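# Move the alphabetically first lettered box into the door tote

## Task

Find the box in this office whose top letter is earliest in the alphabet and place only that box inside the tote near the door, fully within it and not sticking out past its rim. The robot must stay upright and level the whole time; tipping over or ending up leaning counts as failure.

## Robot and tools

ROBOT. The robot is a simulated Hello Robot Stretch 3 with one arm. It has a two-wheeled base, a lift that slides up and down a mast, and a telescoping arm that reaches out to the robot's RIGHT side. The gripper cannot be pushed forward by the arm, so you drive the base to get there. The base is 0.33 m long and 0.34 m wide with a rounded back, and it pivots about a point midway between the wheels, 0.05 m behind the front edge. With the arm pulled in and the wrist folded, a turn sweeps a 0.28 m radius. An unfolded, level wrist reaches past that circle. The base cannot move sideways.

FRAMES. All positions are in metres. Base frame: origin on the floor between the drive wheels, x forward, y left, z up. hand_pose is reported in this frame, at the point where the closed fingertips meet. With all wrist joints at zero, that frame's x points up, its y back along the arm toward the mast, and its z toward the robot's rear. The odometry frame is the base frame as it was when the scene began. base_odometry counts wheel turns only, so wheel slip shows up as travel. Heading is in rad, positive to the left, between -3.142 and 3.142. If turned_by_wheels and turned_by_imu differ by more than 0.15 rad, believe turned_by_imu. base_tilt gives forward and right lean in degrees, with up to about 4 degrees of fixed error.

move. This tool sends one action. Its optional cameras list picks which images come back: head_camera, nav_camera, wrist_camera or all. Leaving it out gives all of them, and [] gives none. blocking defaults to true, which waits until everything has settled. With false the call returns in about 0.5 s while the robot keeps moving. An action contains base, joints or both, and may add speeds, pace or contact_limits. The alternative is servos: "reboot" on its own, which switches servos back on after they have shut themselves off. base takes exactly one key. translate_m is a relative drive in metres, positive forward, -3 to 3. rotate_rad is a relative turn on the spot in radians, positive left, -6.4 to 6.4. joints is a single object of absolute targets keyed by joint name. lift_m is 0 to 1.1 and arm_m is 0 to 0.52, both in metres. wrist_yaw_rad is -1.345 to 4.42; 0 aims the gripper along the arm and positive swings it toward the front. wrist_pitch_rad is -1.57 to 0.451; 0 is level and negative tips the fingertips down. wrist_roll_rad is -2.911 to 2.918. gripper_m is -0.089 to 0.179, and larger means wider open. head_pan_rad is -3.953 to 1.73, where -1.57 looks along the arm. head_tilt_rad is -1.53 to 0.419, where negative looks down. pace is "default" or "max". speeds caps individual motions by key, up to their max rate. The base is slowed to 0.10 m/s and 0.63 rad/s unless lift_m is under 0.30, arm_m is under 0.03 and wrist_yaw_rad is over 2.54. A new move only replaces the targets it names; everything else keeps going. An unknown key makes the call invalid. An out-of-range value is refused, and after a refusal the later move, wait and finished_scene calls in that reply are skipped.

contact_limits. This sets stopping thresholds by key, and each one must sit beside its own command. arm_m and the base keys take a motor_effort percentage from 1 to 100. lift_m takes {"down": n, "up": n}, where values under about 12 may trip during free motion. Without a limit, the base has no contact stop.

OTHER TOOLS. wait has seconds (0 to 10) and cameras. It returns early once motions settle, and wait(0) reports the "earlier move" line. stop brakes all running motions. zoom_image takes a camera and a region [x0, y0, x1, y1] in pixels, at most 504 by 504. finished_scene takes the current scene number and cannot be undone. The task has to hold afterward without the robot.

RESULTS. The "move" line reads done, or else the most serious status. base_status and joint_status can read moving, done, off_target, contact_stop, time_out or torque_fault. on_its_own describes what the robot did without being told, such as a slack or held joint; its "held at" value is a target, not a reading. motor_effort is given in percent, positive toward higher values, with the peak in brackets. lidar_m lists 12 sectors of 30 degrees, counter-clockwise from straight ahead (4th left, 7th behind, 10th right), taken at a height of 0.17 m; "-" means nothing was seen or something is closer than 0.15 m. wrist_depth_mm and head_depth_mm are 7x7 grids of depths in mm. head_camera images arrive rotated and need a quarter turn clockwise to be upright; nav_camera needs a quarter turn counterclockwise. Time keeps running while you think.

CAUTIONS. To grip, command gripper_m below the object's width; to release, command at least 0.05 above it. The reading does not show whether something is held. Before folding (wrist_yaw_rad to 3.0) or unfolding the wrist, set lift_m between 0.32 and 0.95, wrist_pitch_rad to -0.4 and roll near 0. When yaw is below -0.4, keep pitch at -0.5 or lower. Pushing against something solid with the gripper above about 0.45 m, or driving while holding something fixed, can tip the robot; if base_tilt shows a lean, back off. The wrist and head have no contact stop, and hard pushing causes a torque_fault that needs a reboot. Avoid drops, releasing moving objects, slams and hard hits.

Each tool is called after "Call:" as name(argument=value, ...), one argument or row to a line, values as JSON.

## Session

Call:
move(
)

Call:
move(
  joints={"head_pan_rad": 1.5, "head_tilt_rad": -0.4},
  cameras=["head_camera", "nav_camera"],
  pace="max",
)

Call:
move(
  joints={"head_pan_rad": 0.5, "head_tilt_rad": -0.4},
  cameras=["head_camera", "nav_camera"],
  pace="max",
)

Call:
move(
  joints={"head_pan_rad": -0.6, "head_tilt_rad": -0.4},
  cameras=["head_camera", "nav_camera"],
  pace="max",
)

Call:
move(
  joints={"head_pan_rad": -1.6, "head_tilt_rad": -0.4},
  cameras=["head_camera", "nav_camera"],
  pace="max",
)

Call:
move(
  joints={"head_pan_rad": -2.6, "head_tilt_rad": -0.4},
  cameras=["head_camera", "nav_camera"],
  pace="max",
)

Call:
move(
  joints={"head_pan_rad": -3.6, "head_tilt_rad": -0.4},
  cameras=["head_camera", "nav_camera"],
  pace="max",
)

Scene clock: 0.00 s.
base_odometry: x=+0.000 y=+0.000 heading=+0.000
turned_by_wheels: +0.000
turned_by_imu: +0.000
base_tilt: forward=+1.0 right=-0.1
lidar_m: 1.39 2.08 1.12 0.87 0.86 0.92 1.36 1.08 1.15 0.89 0.88 0.95
head_depth_mm: 1337 1322 1310 1296 1291 1279 1274 / 1580 1563 1532 1514 1500 1490 1482 / 1862 1888 1842 1848 1830 1792 1794 / 2029 2141 2154 2158 2170 2161 2129 / 2033 2067 2084 2095 2109 2109 2118 / 1987 1985 2004 1999 2022 2022 2019 / 1899 1899 1925 1915 1929 1933 1944
base_status: not commanded
joint_positions: lift_m=+0.410 arm_m=+0.002 wrist_yaw_rad=+2.888 wrist_pitch_rad=-0.323 wrist_roll_rad=+0.000 gripper_m=+0.037 head_pan_rad=+0.000 head_tilt_rad=-0.002
joint_status: not commanded
measured_speeds: all 0
motor_effort: left_wheel=-0.3 right_wheel=+1.9 lift_m=+26.2 arm_m=-8.3 wrist_yaw_rad=+0.7 wrist_pitch_rad=+2.8 wrist_roll_rad=+0.9 gripper_m=-0.2 head_pan_rad=+0.6 head_tilt_rad=+5.1
hand_pose: x=+0.0377 y=+0.0812 z=+0.4448 quat_wxyz=(+0.201, +0.706, +0.025, +0.678) (m; base frame)
wrist_depth_mm: 129 153 - - - - - / 135 161 - - - - - / 142 157 - - - - - / 151 160 - - - - - / 162 172 - 995 978 990 1000 / 751 184 128 732 131 782 794 / 652 195 618 651 612 658 656
pictures: head_camera (sideways), nav_camera (sideways), wrist_camera
Images, in order (width x height): head_camera 896x504, nav_camera 672x504, wrist_camera 644x364.

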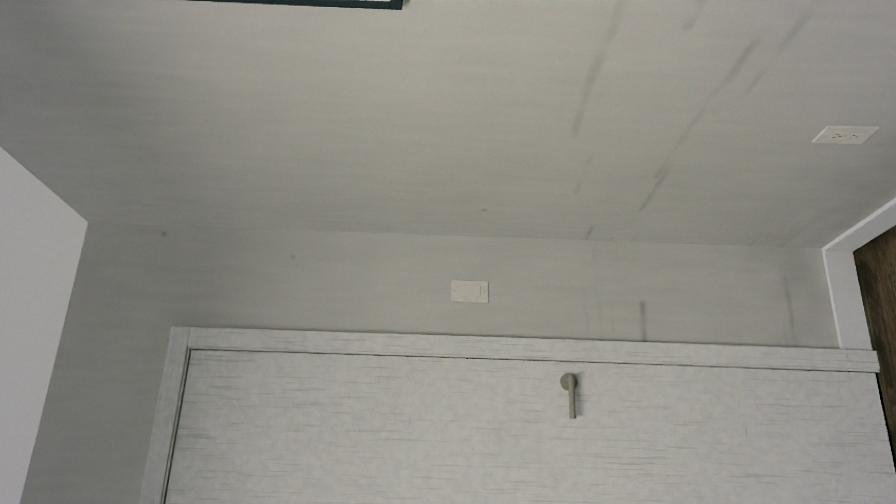

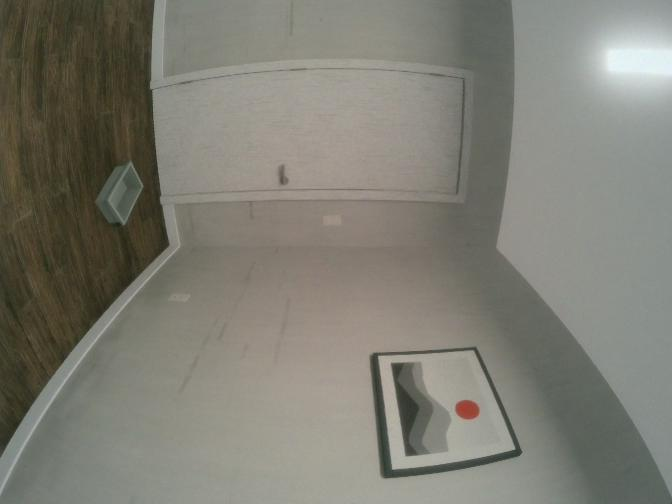

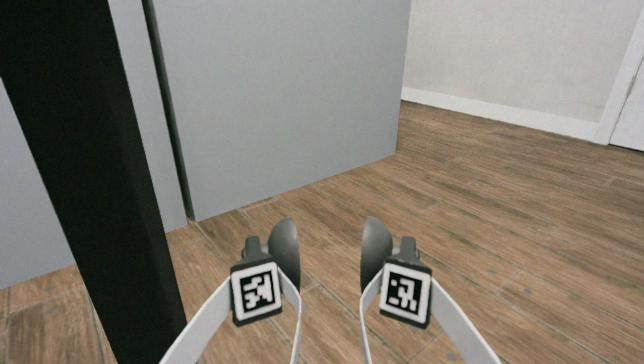

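Scene clock: 1.03 s.
move: done
base_odometry: x=+0.000 y=+0.000 heading=+0.000
turned_by_wheels: +0.000
turned_by_imu: +0.000
base_tilt: forward=+0.9 right=-0.1
lidar_m: 1.39 2.08 1.12 0.87 0.86 0.92 1.36 1.08 1.14 0.90 0.88 0.95
head_depth_mm: 880 945 1030 1120 1245 1388 1437 / 840 903 980 1069 1173 1290 1386 / 809 870 936 1013 1108 1219 1337 / 779 833 897 965 1050 1154 1277 / 748 796 857 920 1005 1090 1210 / 732 774 831 888 960 1043 1139 / 696 739 791 844 906 983 1080
joint_positions: lift_m=+0.410 arm_m=+0.002 wrist_yaw_rad=+2.888 wrist_pitch_rad=-0.323 wrist_roll_rad=+0.000 gripper_m=+0.037 head_pan_rad=+1.533 head_tilt_rad=-0.399
joint_status: all done
motor_effort: left_wheel=-0.1(0.5) right_wheel=+1.5(2.5) lift_m=+26.3(26.6) arm_m=-10.8(10.8) wrist_yaw_rad=+0.8(1.3) wrist_pitch_rad=+2.8(3.1) wrist_roll_rad=+0.8(1.1) gripper_m=-0.2(1.0) head_pan_rad=-0.4(4.9) head_tilt_rad=-1.4(3.1)
hand_pose: x=+0.0377 y=+0.0812 z=+0.4448 quat_wxyz=(+0.201, +0.706, +0.025, +0.678) (m; base frame)
wrist_depth_mm: 128 153 - - - - - / 134 161 - - - - - / 142 156 - - - - - / 151 160 - - - - - / 162 173 - 982 992 991 992 / 739 184 128 729 131 787 799 / 646 196 615 655 615 658 659
pictures: head_camera (sideways), nav_camera (sideways)

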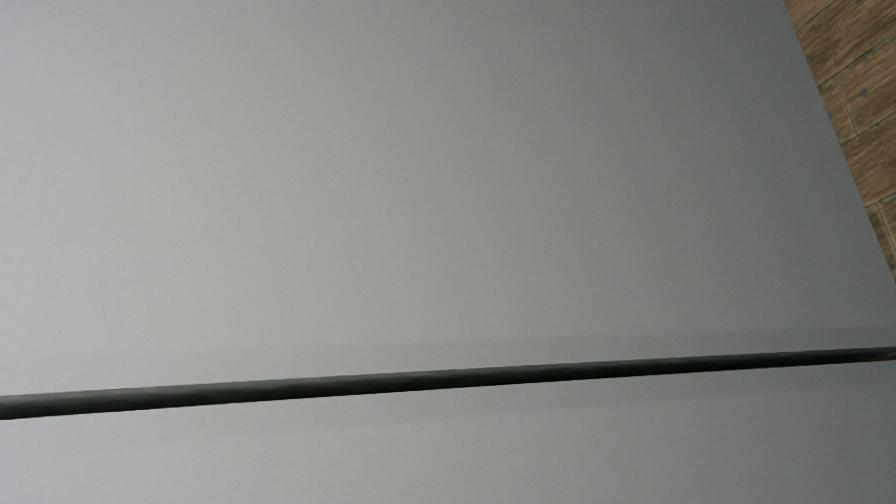

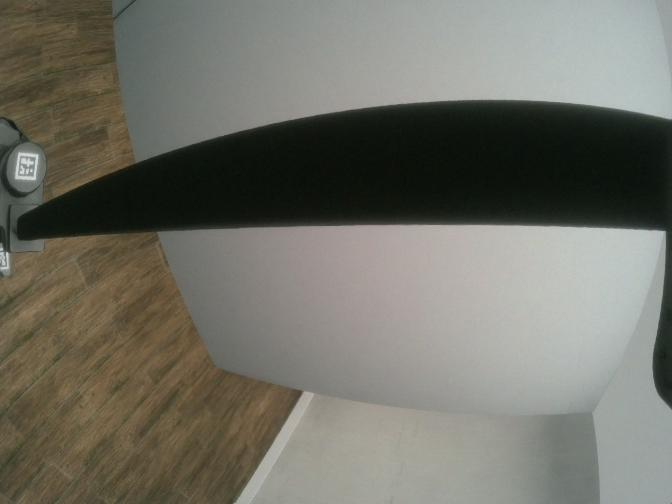

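Scene clock: 1.97 s.
move: done
base_odometry: x=+0.000 y=+0.000 heading=+0.000
turned_by_wheels: +0.000
turned_by_imu: +0.000
base_tilt: forward=+1.0 right=-0.1
lidar_m: 1.39 2.07 1.12 0.87 0.86 0.92 1.36 1.08 1.14 0.89 0.88 0.94
head_depth_mm: 1705 1817 1931 2104 2196 1674 1427 / 1732 1846 1974 2109 2249 1706 1436 / 1754 1860 2018 2167 2262 1745 1432 / 1766 1892 2011 2185 2245 1737 1425 / 1819 1931 2073 2243 2238 1743 1415 / 1840 1972 2100 2304 2241 1724 1418 / 1855 1975 2126 2339 2216 1723 1415
joint_positions: lift_m=+0.410 arm_m=+0.002 wrist_yaw_rad=+2.888 wrist_pitch_rad=-0.323 wrist_roll_rad=+0.000 gripper_m=+0.037 head_pan_rad=+0.495 head_tilt_rad=-0.400
joint_status: all done
motor_effort: left_wheel=-0.2(0.4) right_wheel=+2.4(2.6) lift_m=+26.6(26.7) arm_m=-13.5(13.5) wrist_yaw_rad=+0.5(1.1) wrist_pitch_rad=+2.9(3.2) wrist_roll_rad=+0.8(1.1) gripper_m=-0.1(1.4) head_pan_rad=-2.6(4.9) head_tilt_rad=-1.7(7.1)
hand_pose: x=+0.0377 y=+0.0812 z=+0.4448 quat_wxyz=(+0.201, +0.706, +0.025, +0.678) (m; base frame)
wrist_depth_mm: 128 153 - - - - - / 134 161 - - - - - / 142 156 - - - - - / 151 161 - - - - - / 162 172 - 981 975 1000 993 / 757 184 128 735 131 790 792 / 651 195 614 655 617 654 660
pictures: head_camera (sideways), nav_camera (sideways)

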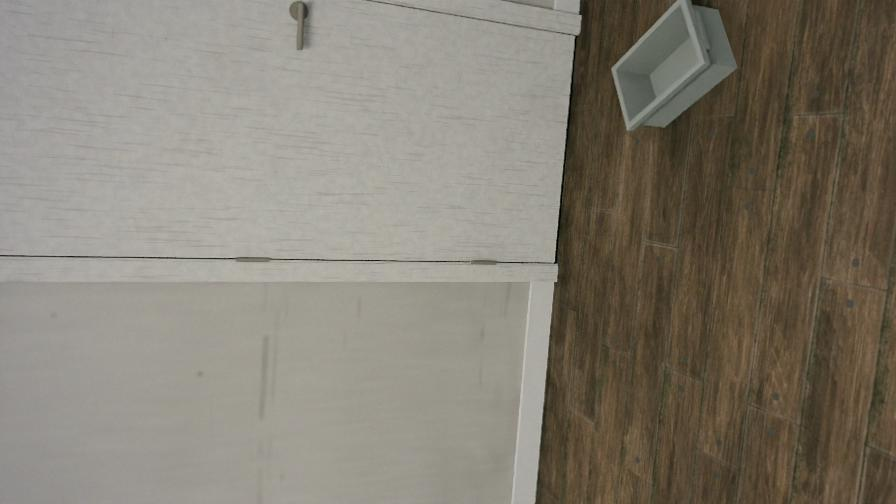

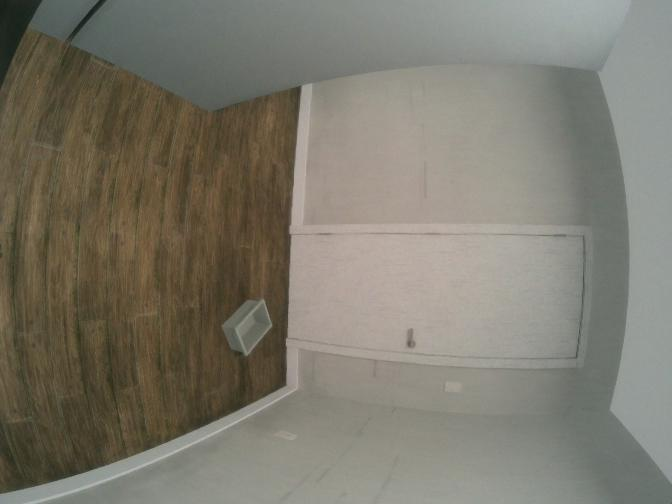

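Scene clock: 2.90 s.
move: done
base_odometry: x=+0.000 y=+0.000 heading=+0.000
turned_by_wheels: +0.000
turned_by_imu: +0.000
base_tilt: forward=+1.0 right=+0.1
lidar_m: 1.39 2.08 1.11 0.87 0.86 0.92 1.36 1.08 1.14 0.89 0.88 0.94
head_depth_mm: 741 782 826 881 940 1010 1086 / 781 825 880 936 1009 1084 1172 / 820 876 930 999 1082 1170 1273 / 862 926 993 1070 1158 1271 1354 / 920 993 1068 1166 1259 1402 1432 / 970 1066 1161 1262 1390 1534 1425 / 1043 1145 1261 1379 1528 1644 1419
joint_positions: lift_m=+0.410 arm_m=+0.002 wrist_yaw_rad=+2.888 wrist_pitch_rad=-0.323 wrist_roll_rad=+0.000 gripper_m=+0.037 head_pan_rad=-0.630 head_tilt_rad=-0.400
joint_status: all done
motor_effort: left_wheel=-0.2(0.5) right_wheel=+2.1(2.4) lift_m=+26.4(26.9) arm_m=-16.0(16.0) wrist_yaw_rad=+0.8(1.4) wrist_pitch_rad=+2.5(3.1) wrist_roll_rad=+0.7(1.0) gripper_m=+0.6(1.1) head_pan_rad=-1.0(4.6) head_tilt_rad=-1.4(3.4)
hand_pose: x=+0.0377 y=+0.0812 z=+0.4448 quat_wxyz=(+0.201, +0.706, +0.025, +0.678) (m; base frame)
wrist_depth_mm: 128 153 - - - - - / 134 161 - - - - - / 142 157 - - - - - / 151 160 - - - - - / 162 172 - 982 984 981 - / 753 185 128 728 131 793 790 / 650 196 618 656 616 658 661
pictures: head_camera (sideways), nav_camera (sideways)

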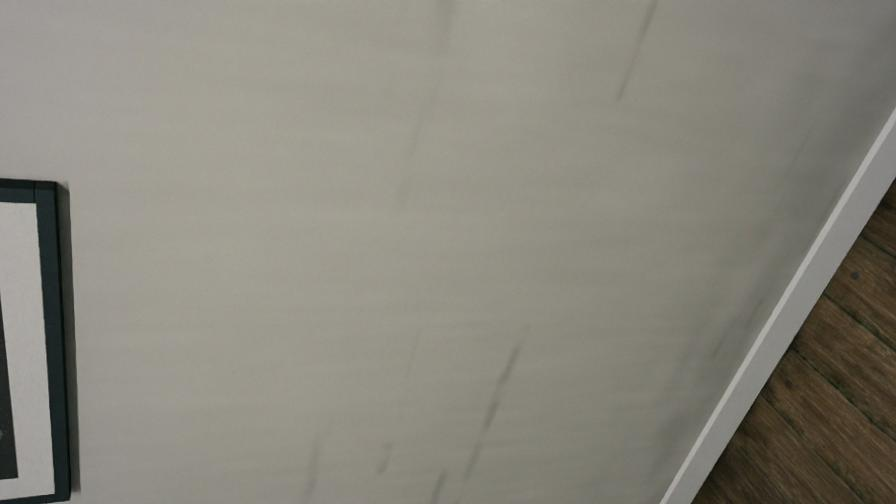

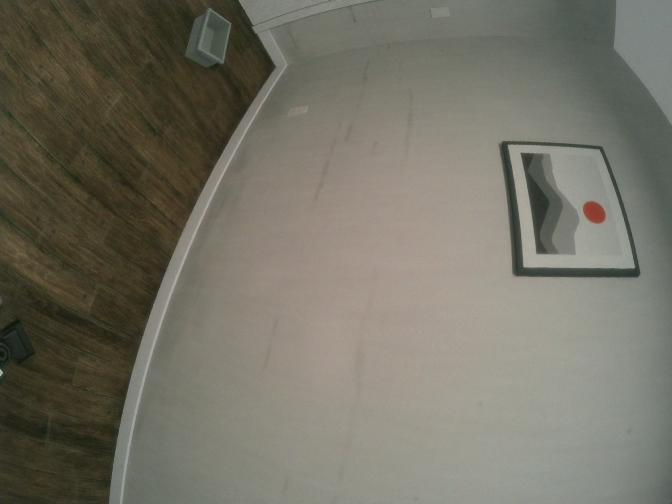

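Scene clock: 3.80 s.
move: done
base_odometry: x=+0.000 y=+0.000 heading=+0.000
turned_by_wheels: +0.000
turned_by_imu: +0.000
base_tilt: forward=+1.0 right=-0.2
lidar_m: 1.39 2.08 1.11 0.87 0.86 0.92 1.36 1.09 1.14 0.89 0.88 0.95
head_depth_mm: 920 989 1079 1182 1315 1469 1445 / 874 944 1021 1116 1228 1372 1436 / 837 899 971 1053 1154 1284 1363 / 801 861 924 1002 1093 1197 1320 / 771 820 881 949 1031 1126 1242 / 741 787 842 906 975 1068 1164 / 713 759 806 869 933 1008 1101
joint_positions: lift_m=+0.410 arm_m=+0.002 wrist_yaw_rad=+2.888 wrist_pitch_rad=-0.323 wrist_roll_rad=+0.000 gripper_m=+0.037 head_pan_rad=-1.638 head_tilt_rad=-0.400
joint_status: all done
motor_effort: left_wheel=-0.2(0.5) right_wheel=+1.6(2.4) lift_m=+26.9(27.0) arm_m=-18.4(18.6) wrist_yaw_rad=+0.7(1.1) wrist_pitch_rad=+2.4(3.1) wrist_roll_rad=+0.7(1.0) gripper_m=-1.2(1.2) head_pan_rad=+0.4(5.4) head_tilt_rad=-2.1(4.1)
hand_pose: x=+0.0377 y=+0.0812 z=+0.4448 quat_wxyz=(+0.201, +0.706, +0.025, +0.678) (m; base frame)
wrist_depth_mm: 128 154 - - - - - / 134 161 - - - - - / 142 157 - - - - - / 151 161 - - - - - / 162 172 - 982 999 - 1000 / 754 184 128 735 131 791 793 / 652 196 610 667 615 659 661
pictures: head_camera (sideways), nav_camera (sideways)

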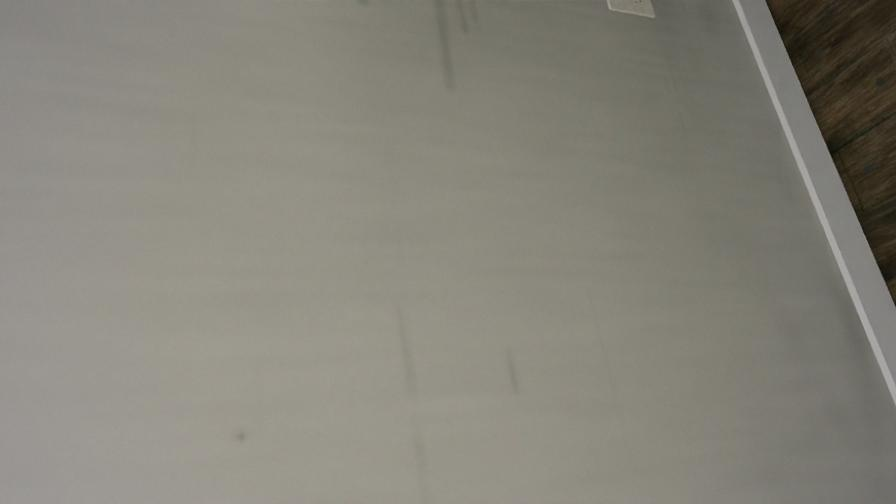

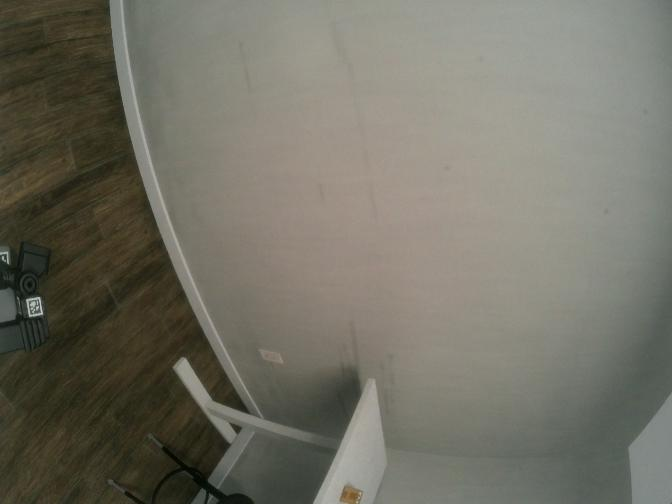

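Scene clock: 4.70 s.
move: done
base_odometry: x=+0.000 y=+0.000 heading=+0.000
turned_by_wheels: +0.000
turned_by_imu: +0.000
base_tilt: forward=+0.9 right=-0.2
lidar_m: 1.40 2.08 1.11 0.87 0.86 0.92 1.35 1.08 1.14 0.89 0.88 0.95
head_depth_mm: 1383 1474 1540 1026 1857 1767 1442 / 1406 1491 1537 1020 1835 1764 1436 / 1416 1502 1536 1088 1362 1691 1401 / 1440 1540 1533 1079 1356 1699 1418 / 1454 1548 1516 1074 1971 1680 1429 / 1478 1592 1515 1849 1995 1753 1424 / 1498 1601 1487 1374 1594 1623 1421
joint_positions: lift_m=+0.410 arm_m=+0.002 wrist_yaw_rad=+2.888 wrist_pitch_rad=-0.323 wrist_roll_rad=+0.000 gripper_m=+0.037 head_pan_rad=-2.641 head_tilt_rad=-0.400
joint_status: all done
motor_effort: left_wheel=-0.3(0.4) right_wheel=+2.1(2.5) lift_m=+27.0(27.2) arm_m=-21.0(21.0) wrist_yaw_rad=+0.6(1.4) wrist_pitch_rad=+2.8(3.1) wrist_roll_rad=+0.9(1.0) gripper_m=-0.4(0.9) head_pan_rad=+1.0(4.8) head_tilt_rad=-2.1(5.2)
hand_pose: x=+0.0377 y=+0.0812 z=+0.4448 quat_wxyz=(+0.201, +0.706, +0.025, +0.678) (m; base frame)
wrist_depth_mm: 128 153 - - - - - / 134 161 - - - - - / 142 157 - - - - - / 151 161 - - - - - / 162 172 - 999 989 987 995 / 749 184 128 734 131 792 796 / 651 195 619 660 621 658 655
pictures: head_camera (sideways), nav_camera (sideways)

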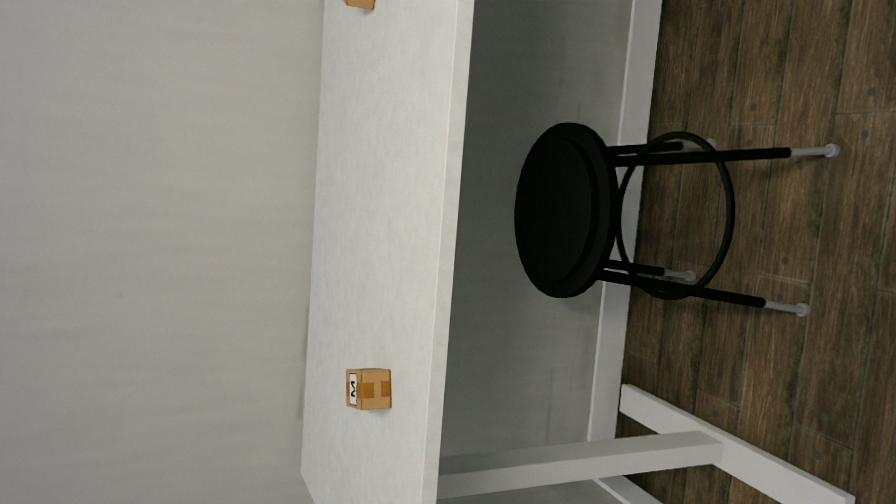

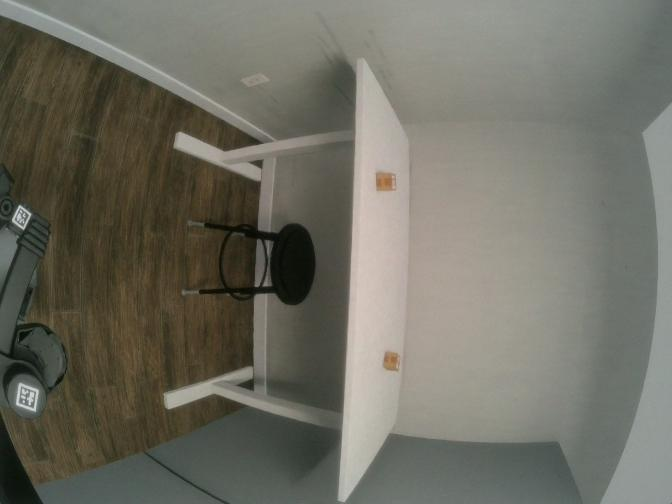

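Scene clock: 5.60 s.
move: done
base_odometry: x=+0.000 y=+0.000 heading=+0.000
turned_by_wheels: +0.000
turned_by_imu: +0.000
base_tilt: forward=+0.8 right=+0.0
lidar_m: 1.39 2.08 1.12 0.87 0.86 0.92 1.36 1.08 1.14 0.90 0.88 0.95
head_depth_mm: 765 806 853 902 957 1019 1093 / 817 867 914 969 1044 1126 1201 / 875 928 987 1055 1134 1232 1335 / 953 1006 1079 1151 1257 1369 1403 / 1018 1093 1181 1281 1403 1542 1418 / 1119 1210 1300 1440 1579 1679 1425 / 1236 1337 1408 1602 1815 1690 1414
joint_positions: lift_m=+0.410 arm_m=+0.002 wrist_yaw_rad=+2.888 wrist_pitch_rad=-0.323 wrist_roll_rad=+0.000 gripper_m=+0.037 head_pan_rad=-3.643 head_tilt_rad=-0.400
joint_status: all done
motor_effort: left_wheel=-0.2(0.5) right_wheel=+2.0(2.5) lift_m=+26.9(27.5) arm_m=-23.6(23.6) wrist_yaw_rad=+0.6(1.2) wrist_pitch_rad=+2.7(3.0) wrist_roll_rad=+1.0(1.0) gripper_m=-0.2(1.6) head_pan_rad=+0.6(4.3) head_tilt_rad=-1.5(3.6)
hand_pose: x=+0.0377 y=+0.0812 z=+0.4448 quat_wxyz=(+0.201, +0.706, +0.025, +0.678) (m; base frame)
wrist_depth_mm: 128 153 - - - - - / 134 161 - - - - - / 142 157 - - - - - / 151 160 - - - - - / 162 172 - 989 985 982 991 / 754 184 128 724 131 783 801 / 648 195 614 657 617 662 662
pictures: head_camera (sideways), nav_camera (sideways)

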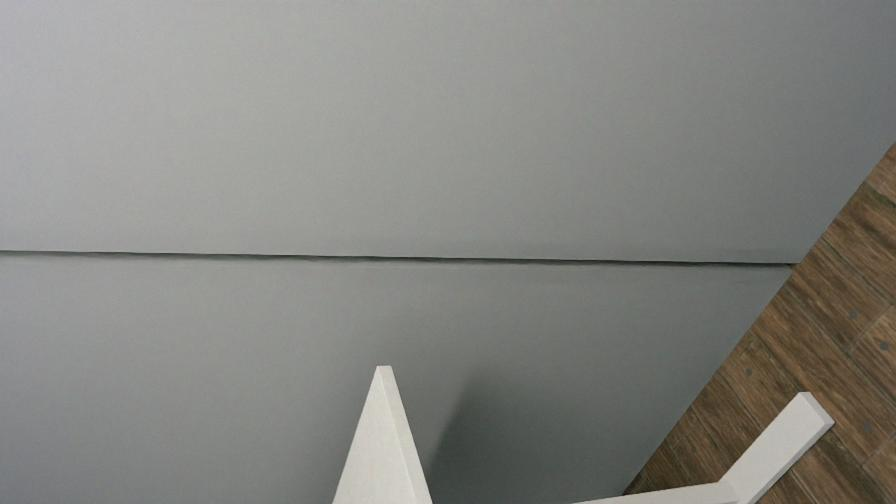

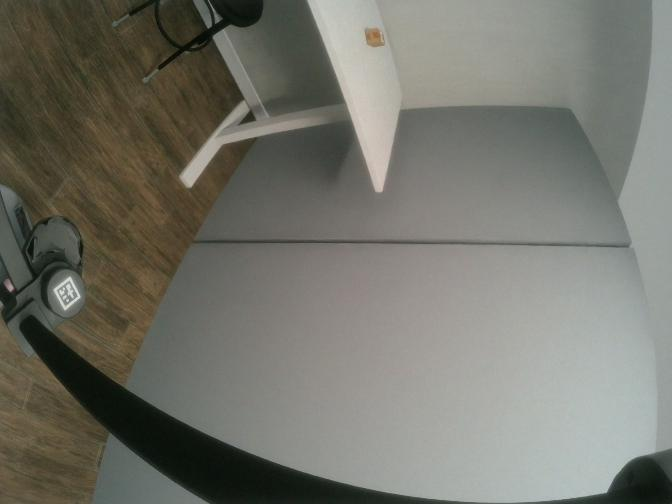

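Call:
move(
  joints={"head_pan_rad": -2.45, "head_tilt_rad": -0.35},
  cameras=["head_camera"],
  pace="max",
)

Scene clock: 19.30 s.
move: done
base_odometry: x=+0.000 y=+0.000 heading=+0.000
turned_by_wheels: +0.000
turned_by_imu: +0.001
base_tilt: forward=+1.1 right=-0.1
lidar_m: 1.39 2.08 1.11 0.87 0.86 0.92 1.36 1.08 1.14 0.90 0.88 0.95
head_depth_mm: 1392 1461 1526 1010 1415 1503 1426 / 1434 1517 1580 1078 1416 1732 1455 / 1486 1563 1636 1077 1893 1832 1451 / 1534 1629 1688 1084 1993 1842 1476 / 1582 1681 1743 1239 1575 1658 1477 / 1434 1510 1550 1236 1768 1760 1440 / 1246 1296 1345 1345 1454 1538 1469
joint_positions: lift_m=+0.410 arm_m=+0.002 wrist_yaw_rad=+2.888 wrist_pitch_rad=-0.323 wrist_roll_rad=+0.000 gripper_m=+0.037 head_pan_rad=-2.422 head_tilt_rad=-0.355
joint_status: all done
motor_effort: left_wheel=-0.3(0.4) right_wheel=+2.1(2.2) lift_m=+28.1(28.1) arm_m=-23.3(23.5) wrist_yaw_rad=+1.3(1.3) wrist_pitch_rad=+2.8(3.0) wrist_roll_rad=+0.9(1.0) gripper_m=-0.8(1.2) head_pan_rad=-0.9(4.3) head_tilt_rad=+3.4(5.3)
hand_pose: x=+0.0377 y=+0.0812 z=+0.4448 quat_wxyz=(+0.201, +0.706, +0.025, +0.678) (m; base frame)
wrist_depth_mm: 128 153 - - - - - / 134 161 - - - - - / 142 157 - - - - - / 151 160 - - - - - / 162 172 - 992 990 986 - / 755 184 128 731 131 783 778 / 649 196 621 652 616 663 652
pictures: head_camera (sideways)

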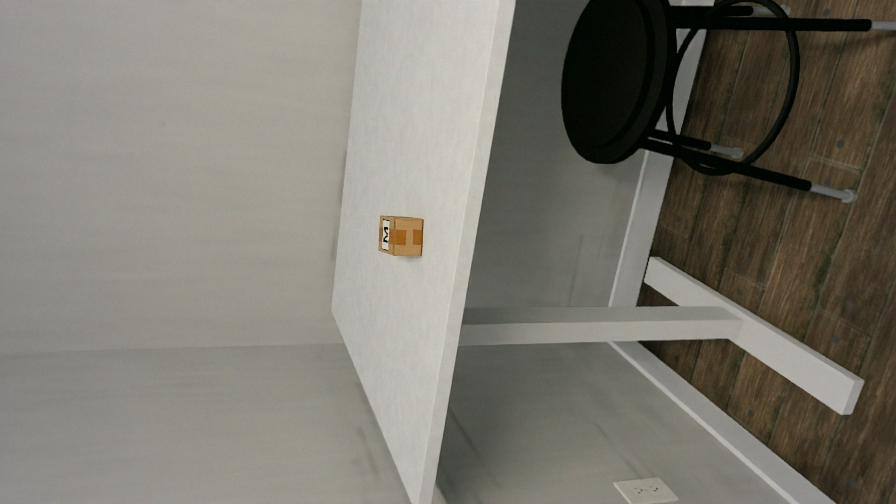

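Call:
zoom_image(
  camera="head_camera",
  region=[370, 206, 434, 270],
)

Call:
move(
  joints={"head_pan_rad": -2.95, "head_tilt_rad": -0.4},
  cameras=["head_camera"],
  pace="max",
)

Scaled by 7.875 from the camera's 896x504 image, which has a finer 1280x720 frame.

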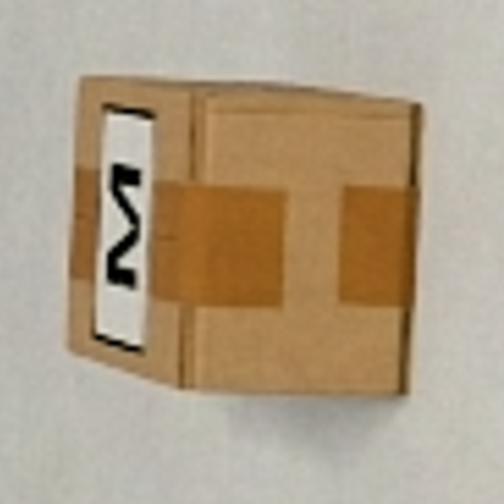

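Scene clock: 22.50 s.
move: done
base_odometry: x=+0.000 y=+0.000 heading=+0.000
turned_by_wheels: +0.000
turned_by_imu: +0.000
base_tilt: forward=+1.0 right=-0.3
lidar_m: 1.40 2.08 1.11 0.87 0.86 0.92 1.36 1.08 1.15 0.90 0.88 0.94
head_depth_mm: 1518 1601 1588 1406 1767 1716 1410 / 1501 1612 1613 1114 1947 1644 1437 / 1474 1581 1577 1104 2000 1749 1436 / 1445 1548 1582 1097 1943 1742 1427 / 1424 1527 1559 1094 1857 1700 1422 / 1413 1490 1537 1088 1361 1746 1431 / 1385 1473 1528 1006 1348 1689 1401
joint_positions: lift_m=+0.410 arm_m=+0.002 wrist_yaw_rad=+2.888 wrist_pitch_rad=-0.323 wrist_roll_rad=+0.000 gripper_m=+0.037 head_pan_rad=-2.961 head_tilt_rad=-0.394
joint_status: all done
motor_effort: left_wheel=-0.2(0.4) right_wheel=+1.7(2.3) lift_m=+28.7(28.8) arm_m=-23.0(23.3) wrist_yaw_rad=+0.8(1.2) wrist_pitch_rad=+2.6(3.0) wrist_roll_rad=+0.8(1.1) gripper_m=-1.2(1.5) head_pan_rad=-2.4(5.2) head_tilt_rad=-0.7(3.5)
hand_pose: x=+0.0377 y=+0.0812 z=+0.4448 quat_wxyz=(+0.201, +0.706, +0.025, +0.678) (m; base frame)
wrist_depth_mm: 128 154 - - - - - / 134 161 - - - - - / 142 156 - - - - - / 151 160 - - - - - / 162 172 - 978 983 999 - / 756 184 128 724 131 796 788 / 651 195 618 653 616 658 656
pictures: head_camera (sideways)

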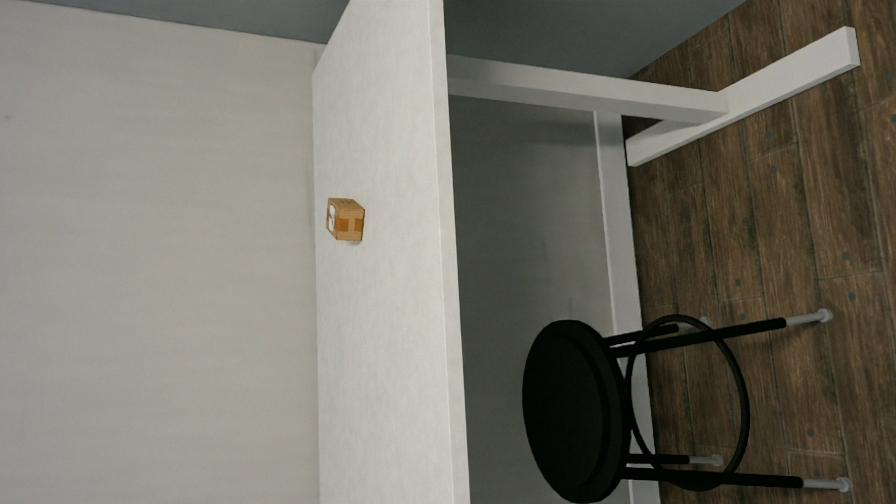

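Call:
zoom_image(
  camera="head_camera",
  region=[316, 190, 376, 250],
)

Scaled by 8.400 from the camera's 896x504 image, which has a finer 1280x720 frame.

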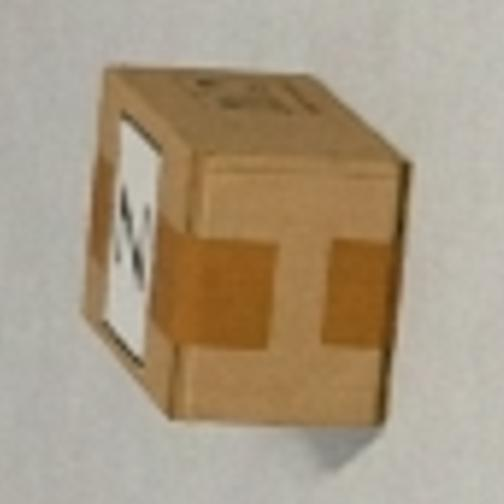

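Call:
move(
  base={"rotate_rad": 0.557},
  joints={"lift_m": 0.28, "head_pan_rad": 0.6, "head_tilt_rad": -0.35},
  pace="max",
  cameras=[],
)

Call:
move(
  base={"translate_m": 1.67},
  joints={"head_pan_rad": 1.5},
  pace="max",
  cameras=["head_camera", "nav_camera"],
)

Scene clock: 34.10 s.
move: done
base_odometry: x=+0.000 y=+0.000 heading=+0.557
turned_by_wheels: +0.557
turned_by_imu: +0.555
base_tilt: forward=+1.1 right=-0.1
lidar_m: 2.08 1.09 0.86 0.86 0.93 1.36 1.08 1.12 0.89 0.88 0.96 1.45
head_depth_mm: 2010 2097 2192 2317 2360 1860 1500 / 2130 2240 2390 2507 2438 1853 1494 / 1094 1177 1265 1359 1496 1659 1491 / 1001 1067 1140 1225 1327 1442 1466 / 919 980 1034 1102 1188 1265 1362 / 852 900 955 1007 1074 1147 1229 / 795 836 877 931 981 1048 1112
base_status: done
joint_positions: lift_m=+0.280 arm_m=+0.002 wrist_yaw_rad=+2.888 wrist_pitch_rad=-0.324 wrist_roll_rad=+0.000 gripper_m=+0.037 head_pan_rad=+0.616 head_tilt_rad=-0.351
joint_status: all done
measured_speeds: translate_m=+0.000 rotate_rad=+0.000 lift_m=+0.000 arm_m=+0.000 wrist_yaw_rad=+0.000 wrist_pitch_rad=+0.000 wrist_roll_rad=+0.000 head_pan_rad=-0.024 head_tilt_rad=+0.000
motor_effort: left_wheel=-7.3(15.6) right_wheel=+6.8(14.1) lift_m=+22.4(26.0) arm_m=-21.8(23.4) wrist_yaw_rad=+0.5(1.2) wrist_pitch_rad=+3.2(3.4) wrist_roll_rad=+0.8(1.1) gripper_m=-0.8(1.3) head_pan_rad=-3.1(5.8) head_tilt_rad=+3.7(6.6)
hand_pose: x=+0.0376 y=+0.0810 z=+0.3143 quat_wxyz=(+0.202, +0.706, +0.025, +0.678) (m; base frame)
wrist_depth_mm: 128 140 - 847 - - - / 134 145 - 912 - - - / 142 149 - - - - - / 151 160 936 943 997 991 - / 169 174 772 747 745 748 750 / 579 184 128 560 131 593 603 / 496 197 293 501 470 500 497
pictures: none

Scene clock: 41.07 s.
move: done
base_odometry: x=+1.418 y=+0.882 heading=+0.557
turned_by_wheels: +0.000
turned_by_imu: -0.001
base_tilt: forward=+1.0 right=-0.2
lidar_m: 0.43 0.48 0.73 3.28 0.90 1.06 2.78 1.39 1.10 1.09 0.54 0.43
head_depth_mm: 2497 2348 2181 2069 1964 1740 1494 / 3184 3296 3491 3411 2467 1855 1501 / 3141 3341 3550 3639 2447 1849 1484 / 3183 3312 3593 3573 2443 1837 1490 / 3232 3377 3579 3608 2412 1853 1475 / 3234 3473 3606 3604 2412 1829 1481 / 3247 3443 3639 3311 2217 1339 1365
base_status: done
joint_positions: lift_m=+0.280 arm_m=+0.002 wrist_yaw_rad=+2.888 wrist_pitch_rad=-0.324 wrist_roll_rad=+0.000 gripper_m=+0.037 head_pan_rad=+1.500 head_tilt_rad=-0.350
joint_status: all done
motor_effort: left_wheel=+6.5(13.9) right_wheel=+0.6(13.9) lift_m=+27.1(27.2) arm_m=-17.5(22.1) wrist_yaw_rad=+0.8(1.5) wrist_pitch_rad=+2.9(3.6) wrist_roll_rad=+0.8(1.1) gripper_m=+0.7(1.6) head_pan_rad=-3.3(5.7) head_tilt_rad=+3.6(5.5)
hand_pose: x=+0.0376 y=+0.0810 z=+0.3143 quat_wxyz=(+0.202, +0.706, +0.025, +0.678) (m; base frame)
wrist_depth_mm: 128 - - - - - - / 134 - - - - - - / 142 - - - - - - / 152 169 980 993 990 - - / 166 173 790 748 755 - - / 570 184 128 554 131 605 509 / 494 197 294 500 470 501 469
pictures: head_camera (sideways), nav_camera (sideways)

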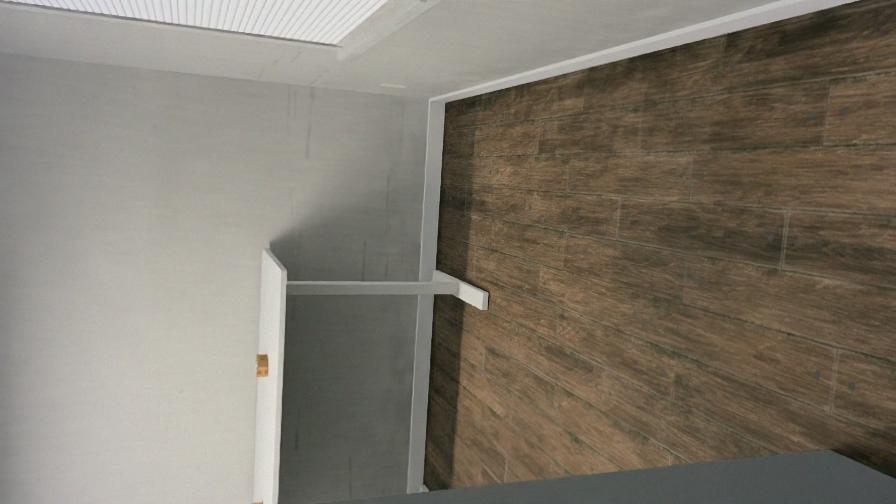

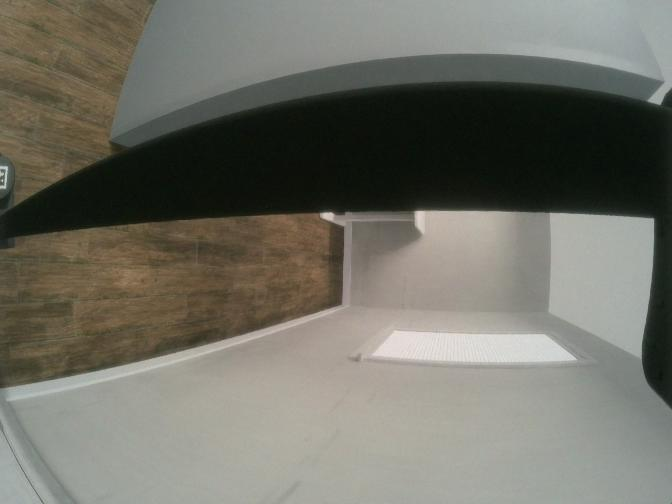

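Call:
move(
  base={"rotate_rad": 1.641},
  pace="max",
  cameras=[],
)

Call:
move(
  base={"translate_m": 1.65},
  joints={"head_pan_rad": 0.9},
  pace="max",
  cameras=["head_camera", "nav_camera"],
)

Call:
move(
  joints={"head_pan_rad": 0.3},
  pace="max",
  cameras=["head_camera", "nav_camera"],
)

Scene clock: 54.17 s.
move: done
base_odometry: x=+1.418 y=+0.882 heading=+2.197
turned_by_wheels: +1.641
turned_by_imu: +1.634
base_tilt: forward=+0.8 right=-0.2
lidar_m: 3.28 0.83 1.14 2.59 1.34 1.09 1.07 0.53 0.43 0.43 0.50 0.79
head_depth_mm: 2734 2897 3061 3253 2438 1863 1493 / 2808 2910 3078 3258 2471 1874 1493 / 2836 2982 3126 3313 2479 1846 1492 / 2870 3030 3226 3373 2440 1846 1491 / 2955 3084 3312 3368 2414 1832 1491 / 2663 2819 2884 3001 2412 1828 1478 / 2164 2217 2290 2356 2292 1840 1480
base_status: done
joint_positions: lift_m=+0.280 arm_m=+0.002 wrist_yaw_rad=+2.888 wrist_pitch_rad=-0.324 wrist_roll_rad=+0.000 gripper_m=+0.037 head_pan_rad=+1.500 head_tilt_rad=-0.350
motor_effort: left_wheel=-9.1(16.4) right_wheel=+8.5(18.0) lift_m=+30.3(30.3) arm_m=-22.9(23.7) wrist_yaw_rad=+0.8(1.2) wrist_pitch_rad=+2.9(3.4) wrist_roll_rad=+1.0(1.1) gripper_m=-0.5(1.1) head_pan_rad=-2.5(4.0) head_tilt_rad=+3.1(3.9)
hand_pose: x=+0.0376 y=+0.0810 z=+0.3143 quat_wxyz=(+0.202, +0.706, +0.025, +0.678) (m; base frame)
wrist_depth_mm: 128 - - - - - - / 134 - - - - - - / 142 - - - - - - / 151 169 979 982 - 944 - / 169 174 787 755 747 762 714 / 571 184 128 549 131 598 601 / 498 196 295 501 467 501 498
pictures: none

Scene clock: 61.07 s.
move: done
base_odometry: x=+0.450 y=+2.219 heading=+2.197
turned_by_wheels: +0.000
turned_by_imu: -0.001
base_tilt: forward=+1.1 right=-0.1
lidar_m: 1.63 2.19 2.79 1.22 1.18 0.56 1.69 0.90 0.74 0.73 0.81 1.28
head_depth_mm: 2677 2722 2780 2905 2486 1863 1495 / 3012 3156 3208 3286 2450 1859 1501 / 2988 3168 3424 3473 2450 1861 1494 / 2877 3035 3304 3317 2429 1850 1486 / 2761 2917 2996 3193 2438 1839 1481 / 2631 2809 2901 3109 2448 1838 1481 / 2546 2697 2817 2965 2442 1819 1473
base_status: done
joint_positions: lift_m=+0.280 arm_m=+0.002 wrist_yaw_rad=+2.888 wrist_pitch_rad=-0.324 wrist_roll_rad=+0.000 gripper_m=+0.037 head_pan_rad=+0.900 head_tilt_rad=-0.350
joint_status: all done
motor_effort: left_wheel=+5.7(12.3) right_wheel=+0.9(19.5) lift_m=+23.1(30.2) arm_m=-17.7(23.4) wrist_yaw_rad=+0.8(1.3) wrist_pitch_rad=+3.1(3.5) wrist_roll_rad=+1.0(1.1) gripper_m=+0.2(1.3) head_pan_rad=+3.5(5.0) head_tilt_rad=+1.8(3.6)
hand_pose: x=+0.0376 y=+0.0810 z=+0.3143 quat_wxyz=(+0.202, +0.706, +0.025, +0.678) (m; base frame)
wrist_depth_mm: 128 - - - - - - / 134 - - - - - - / 142 - - - - - - / 151 169 988 997 991 - - / 167 174 778 742 743 752 753 / 566 184 128 557 131 594 596 / 497 196 296 497 469 499 500
pictures: head_camera (sideways), nav_camera (sideways)

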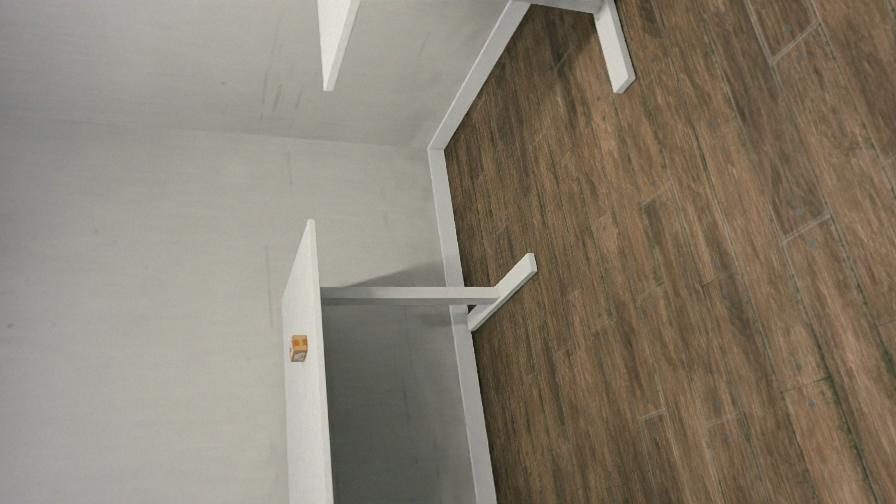

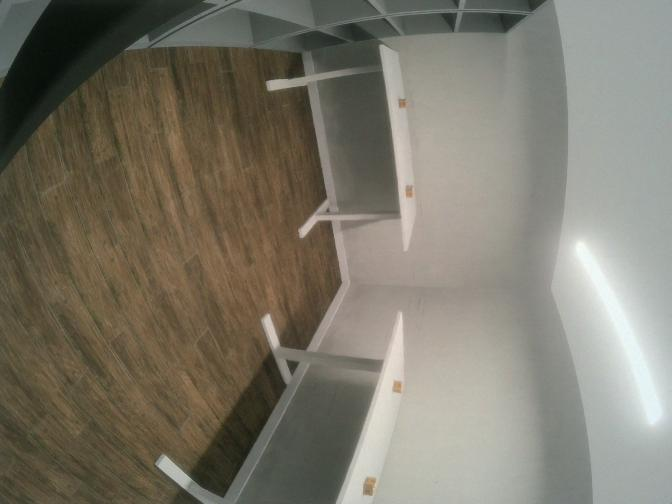

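Scene clock: 61.87 s.
move: done
base_odometry: x=+0.450 y=+2.219 heading=+2.197
turned_by_wheels: +0.000
turned_by_imu: +0.000
base_tilt: forward=+0.9 right=-0.1
lidar_m: 1.63 2.19 2.79 1.22 1.19 0.56 1.68 0.90 0.74 0.73 0.81 1.28
head_depth_mm: 1769 1852 1885 2036 2157 1770 1499 / 1850 1940 1979 2190 2247 1866 1491 / 1935 2044 1973 2285 2384 1861 1492 / 2035 2166 1957 2432 2444 1864 1498 / 2151 2295 2226 2601 2457 1852 1478 / 2289 2435 2168 2709 2339 1842 1479 / 2439 2598 2748 3000 2407 1822 1474
joint_positions: lift_m=+0.280 arm_m=+0.002 wrist_yaw_rad=+2.888 wrist_pitch_rad=-0.324 wrist_roll_rad=+0.000 gripper_m=+0.037 head_pan_rad=+0.293 head_tilt_rad=-0.350
joint_status: all done
motor_effort: left_wheel=+5.8(5.9) right_wheel=+0.8(1.3) lift_m=+24.7(25.0) arm_m=-16.8(18.0) wrist_yaw_rad=+0.7(1.2) wrist_pitch_rad=+3.1(3.4) wrist_roll_rad=+0.8(1.0) gripper_m=+0.0(1.1) head_pan_rad=-2.3(5.1) head_tilt_rad=+1.2(2.6)
hand_pose: x=+0.0376 y=+0.0810 z=+0.3143 quat_wxyz=(+0.202, +0.706, +0.025, +0.678) (m; base frame)
wrist_depth_mm: 128 - - - - - - / 134 - - - - - - / 142 - - - - - - / 151 169 980 990 965 - - / 167 174 787 744 746 753 744 / 573 184 128 559 131 605 594 / 498 197 297 501 466 501 496
pictures: head_camera (sideways), nav_camera (sideways)

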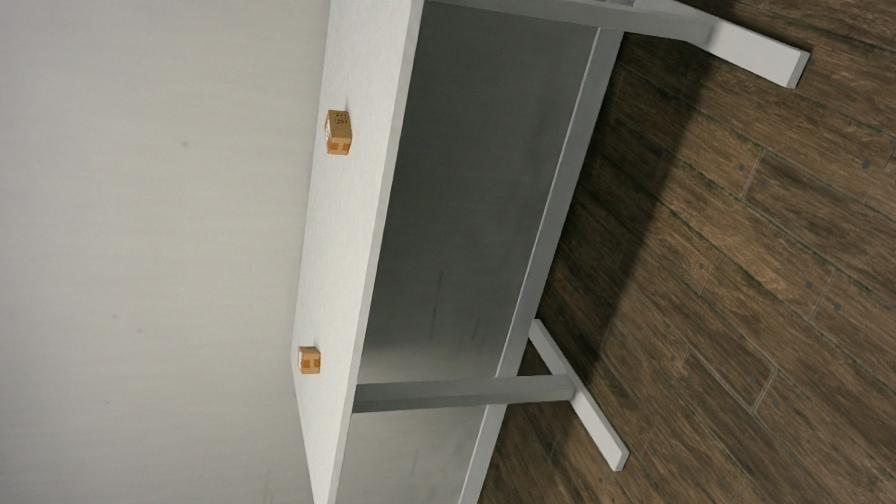

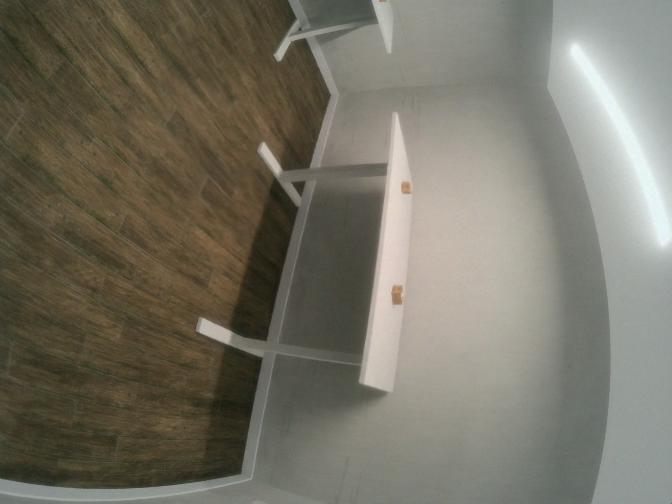

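Call:
zoom_image(
  camera="head_camera",
  region=[310, 102, 370, 162],
)

Call:
zoom_image(
  camera="head_camera",
  region=[280, 330, 340, 390],
)

Scaled by 8.400 from the camera's 896x504 image, which has a finer 1280x720 frame.

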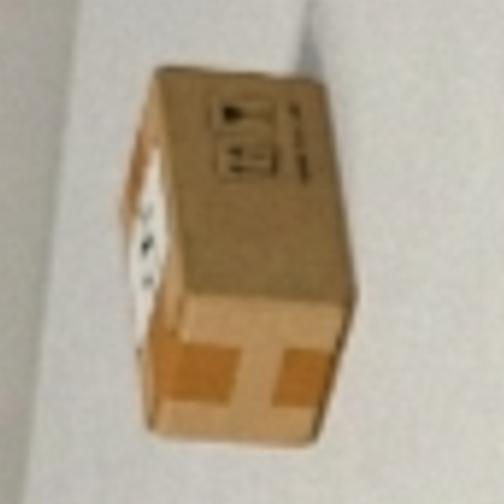

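Scaled by 8.400 from the camera's 896x504 image, which has a finer 1280x720 frame.

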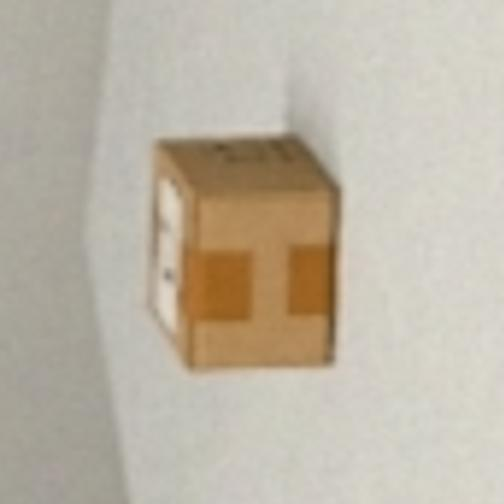

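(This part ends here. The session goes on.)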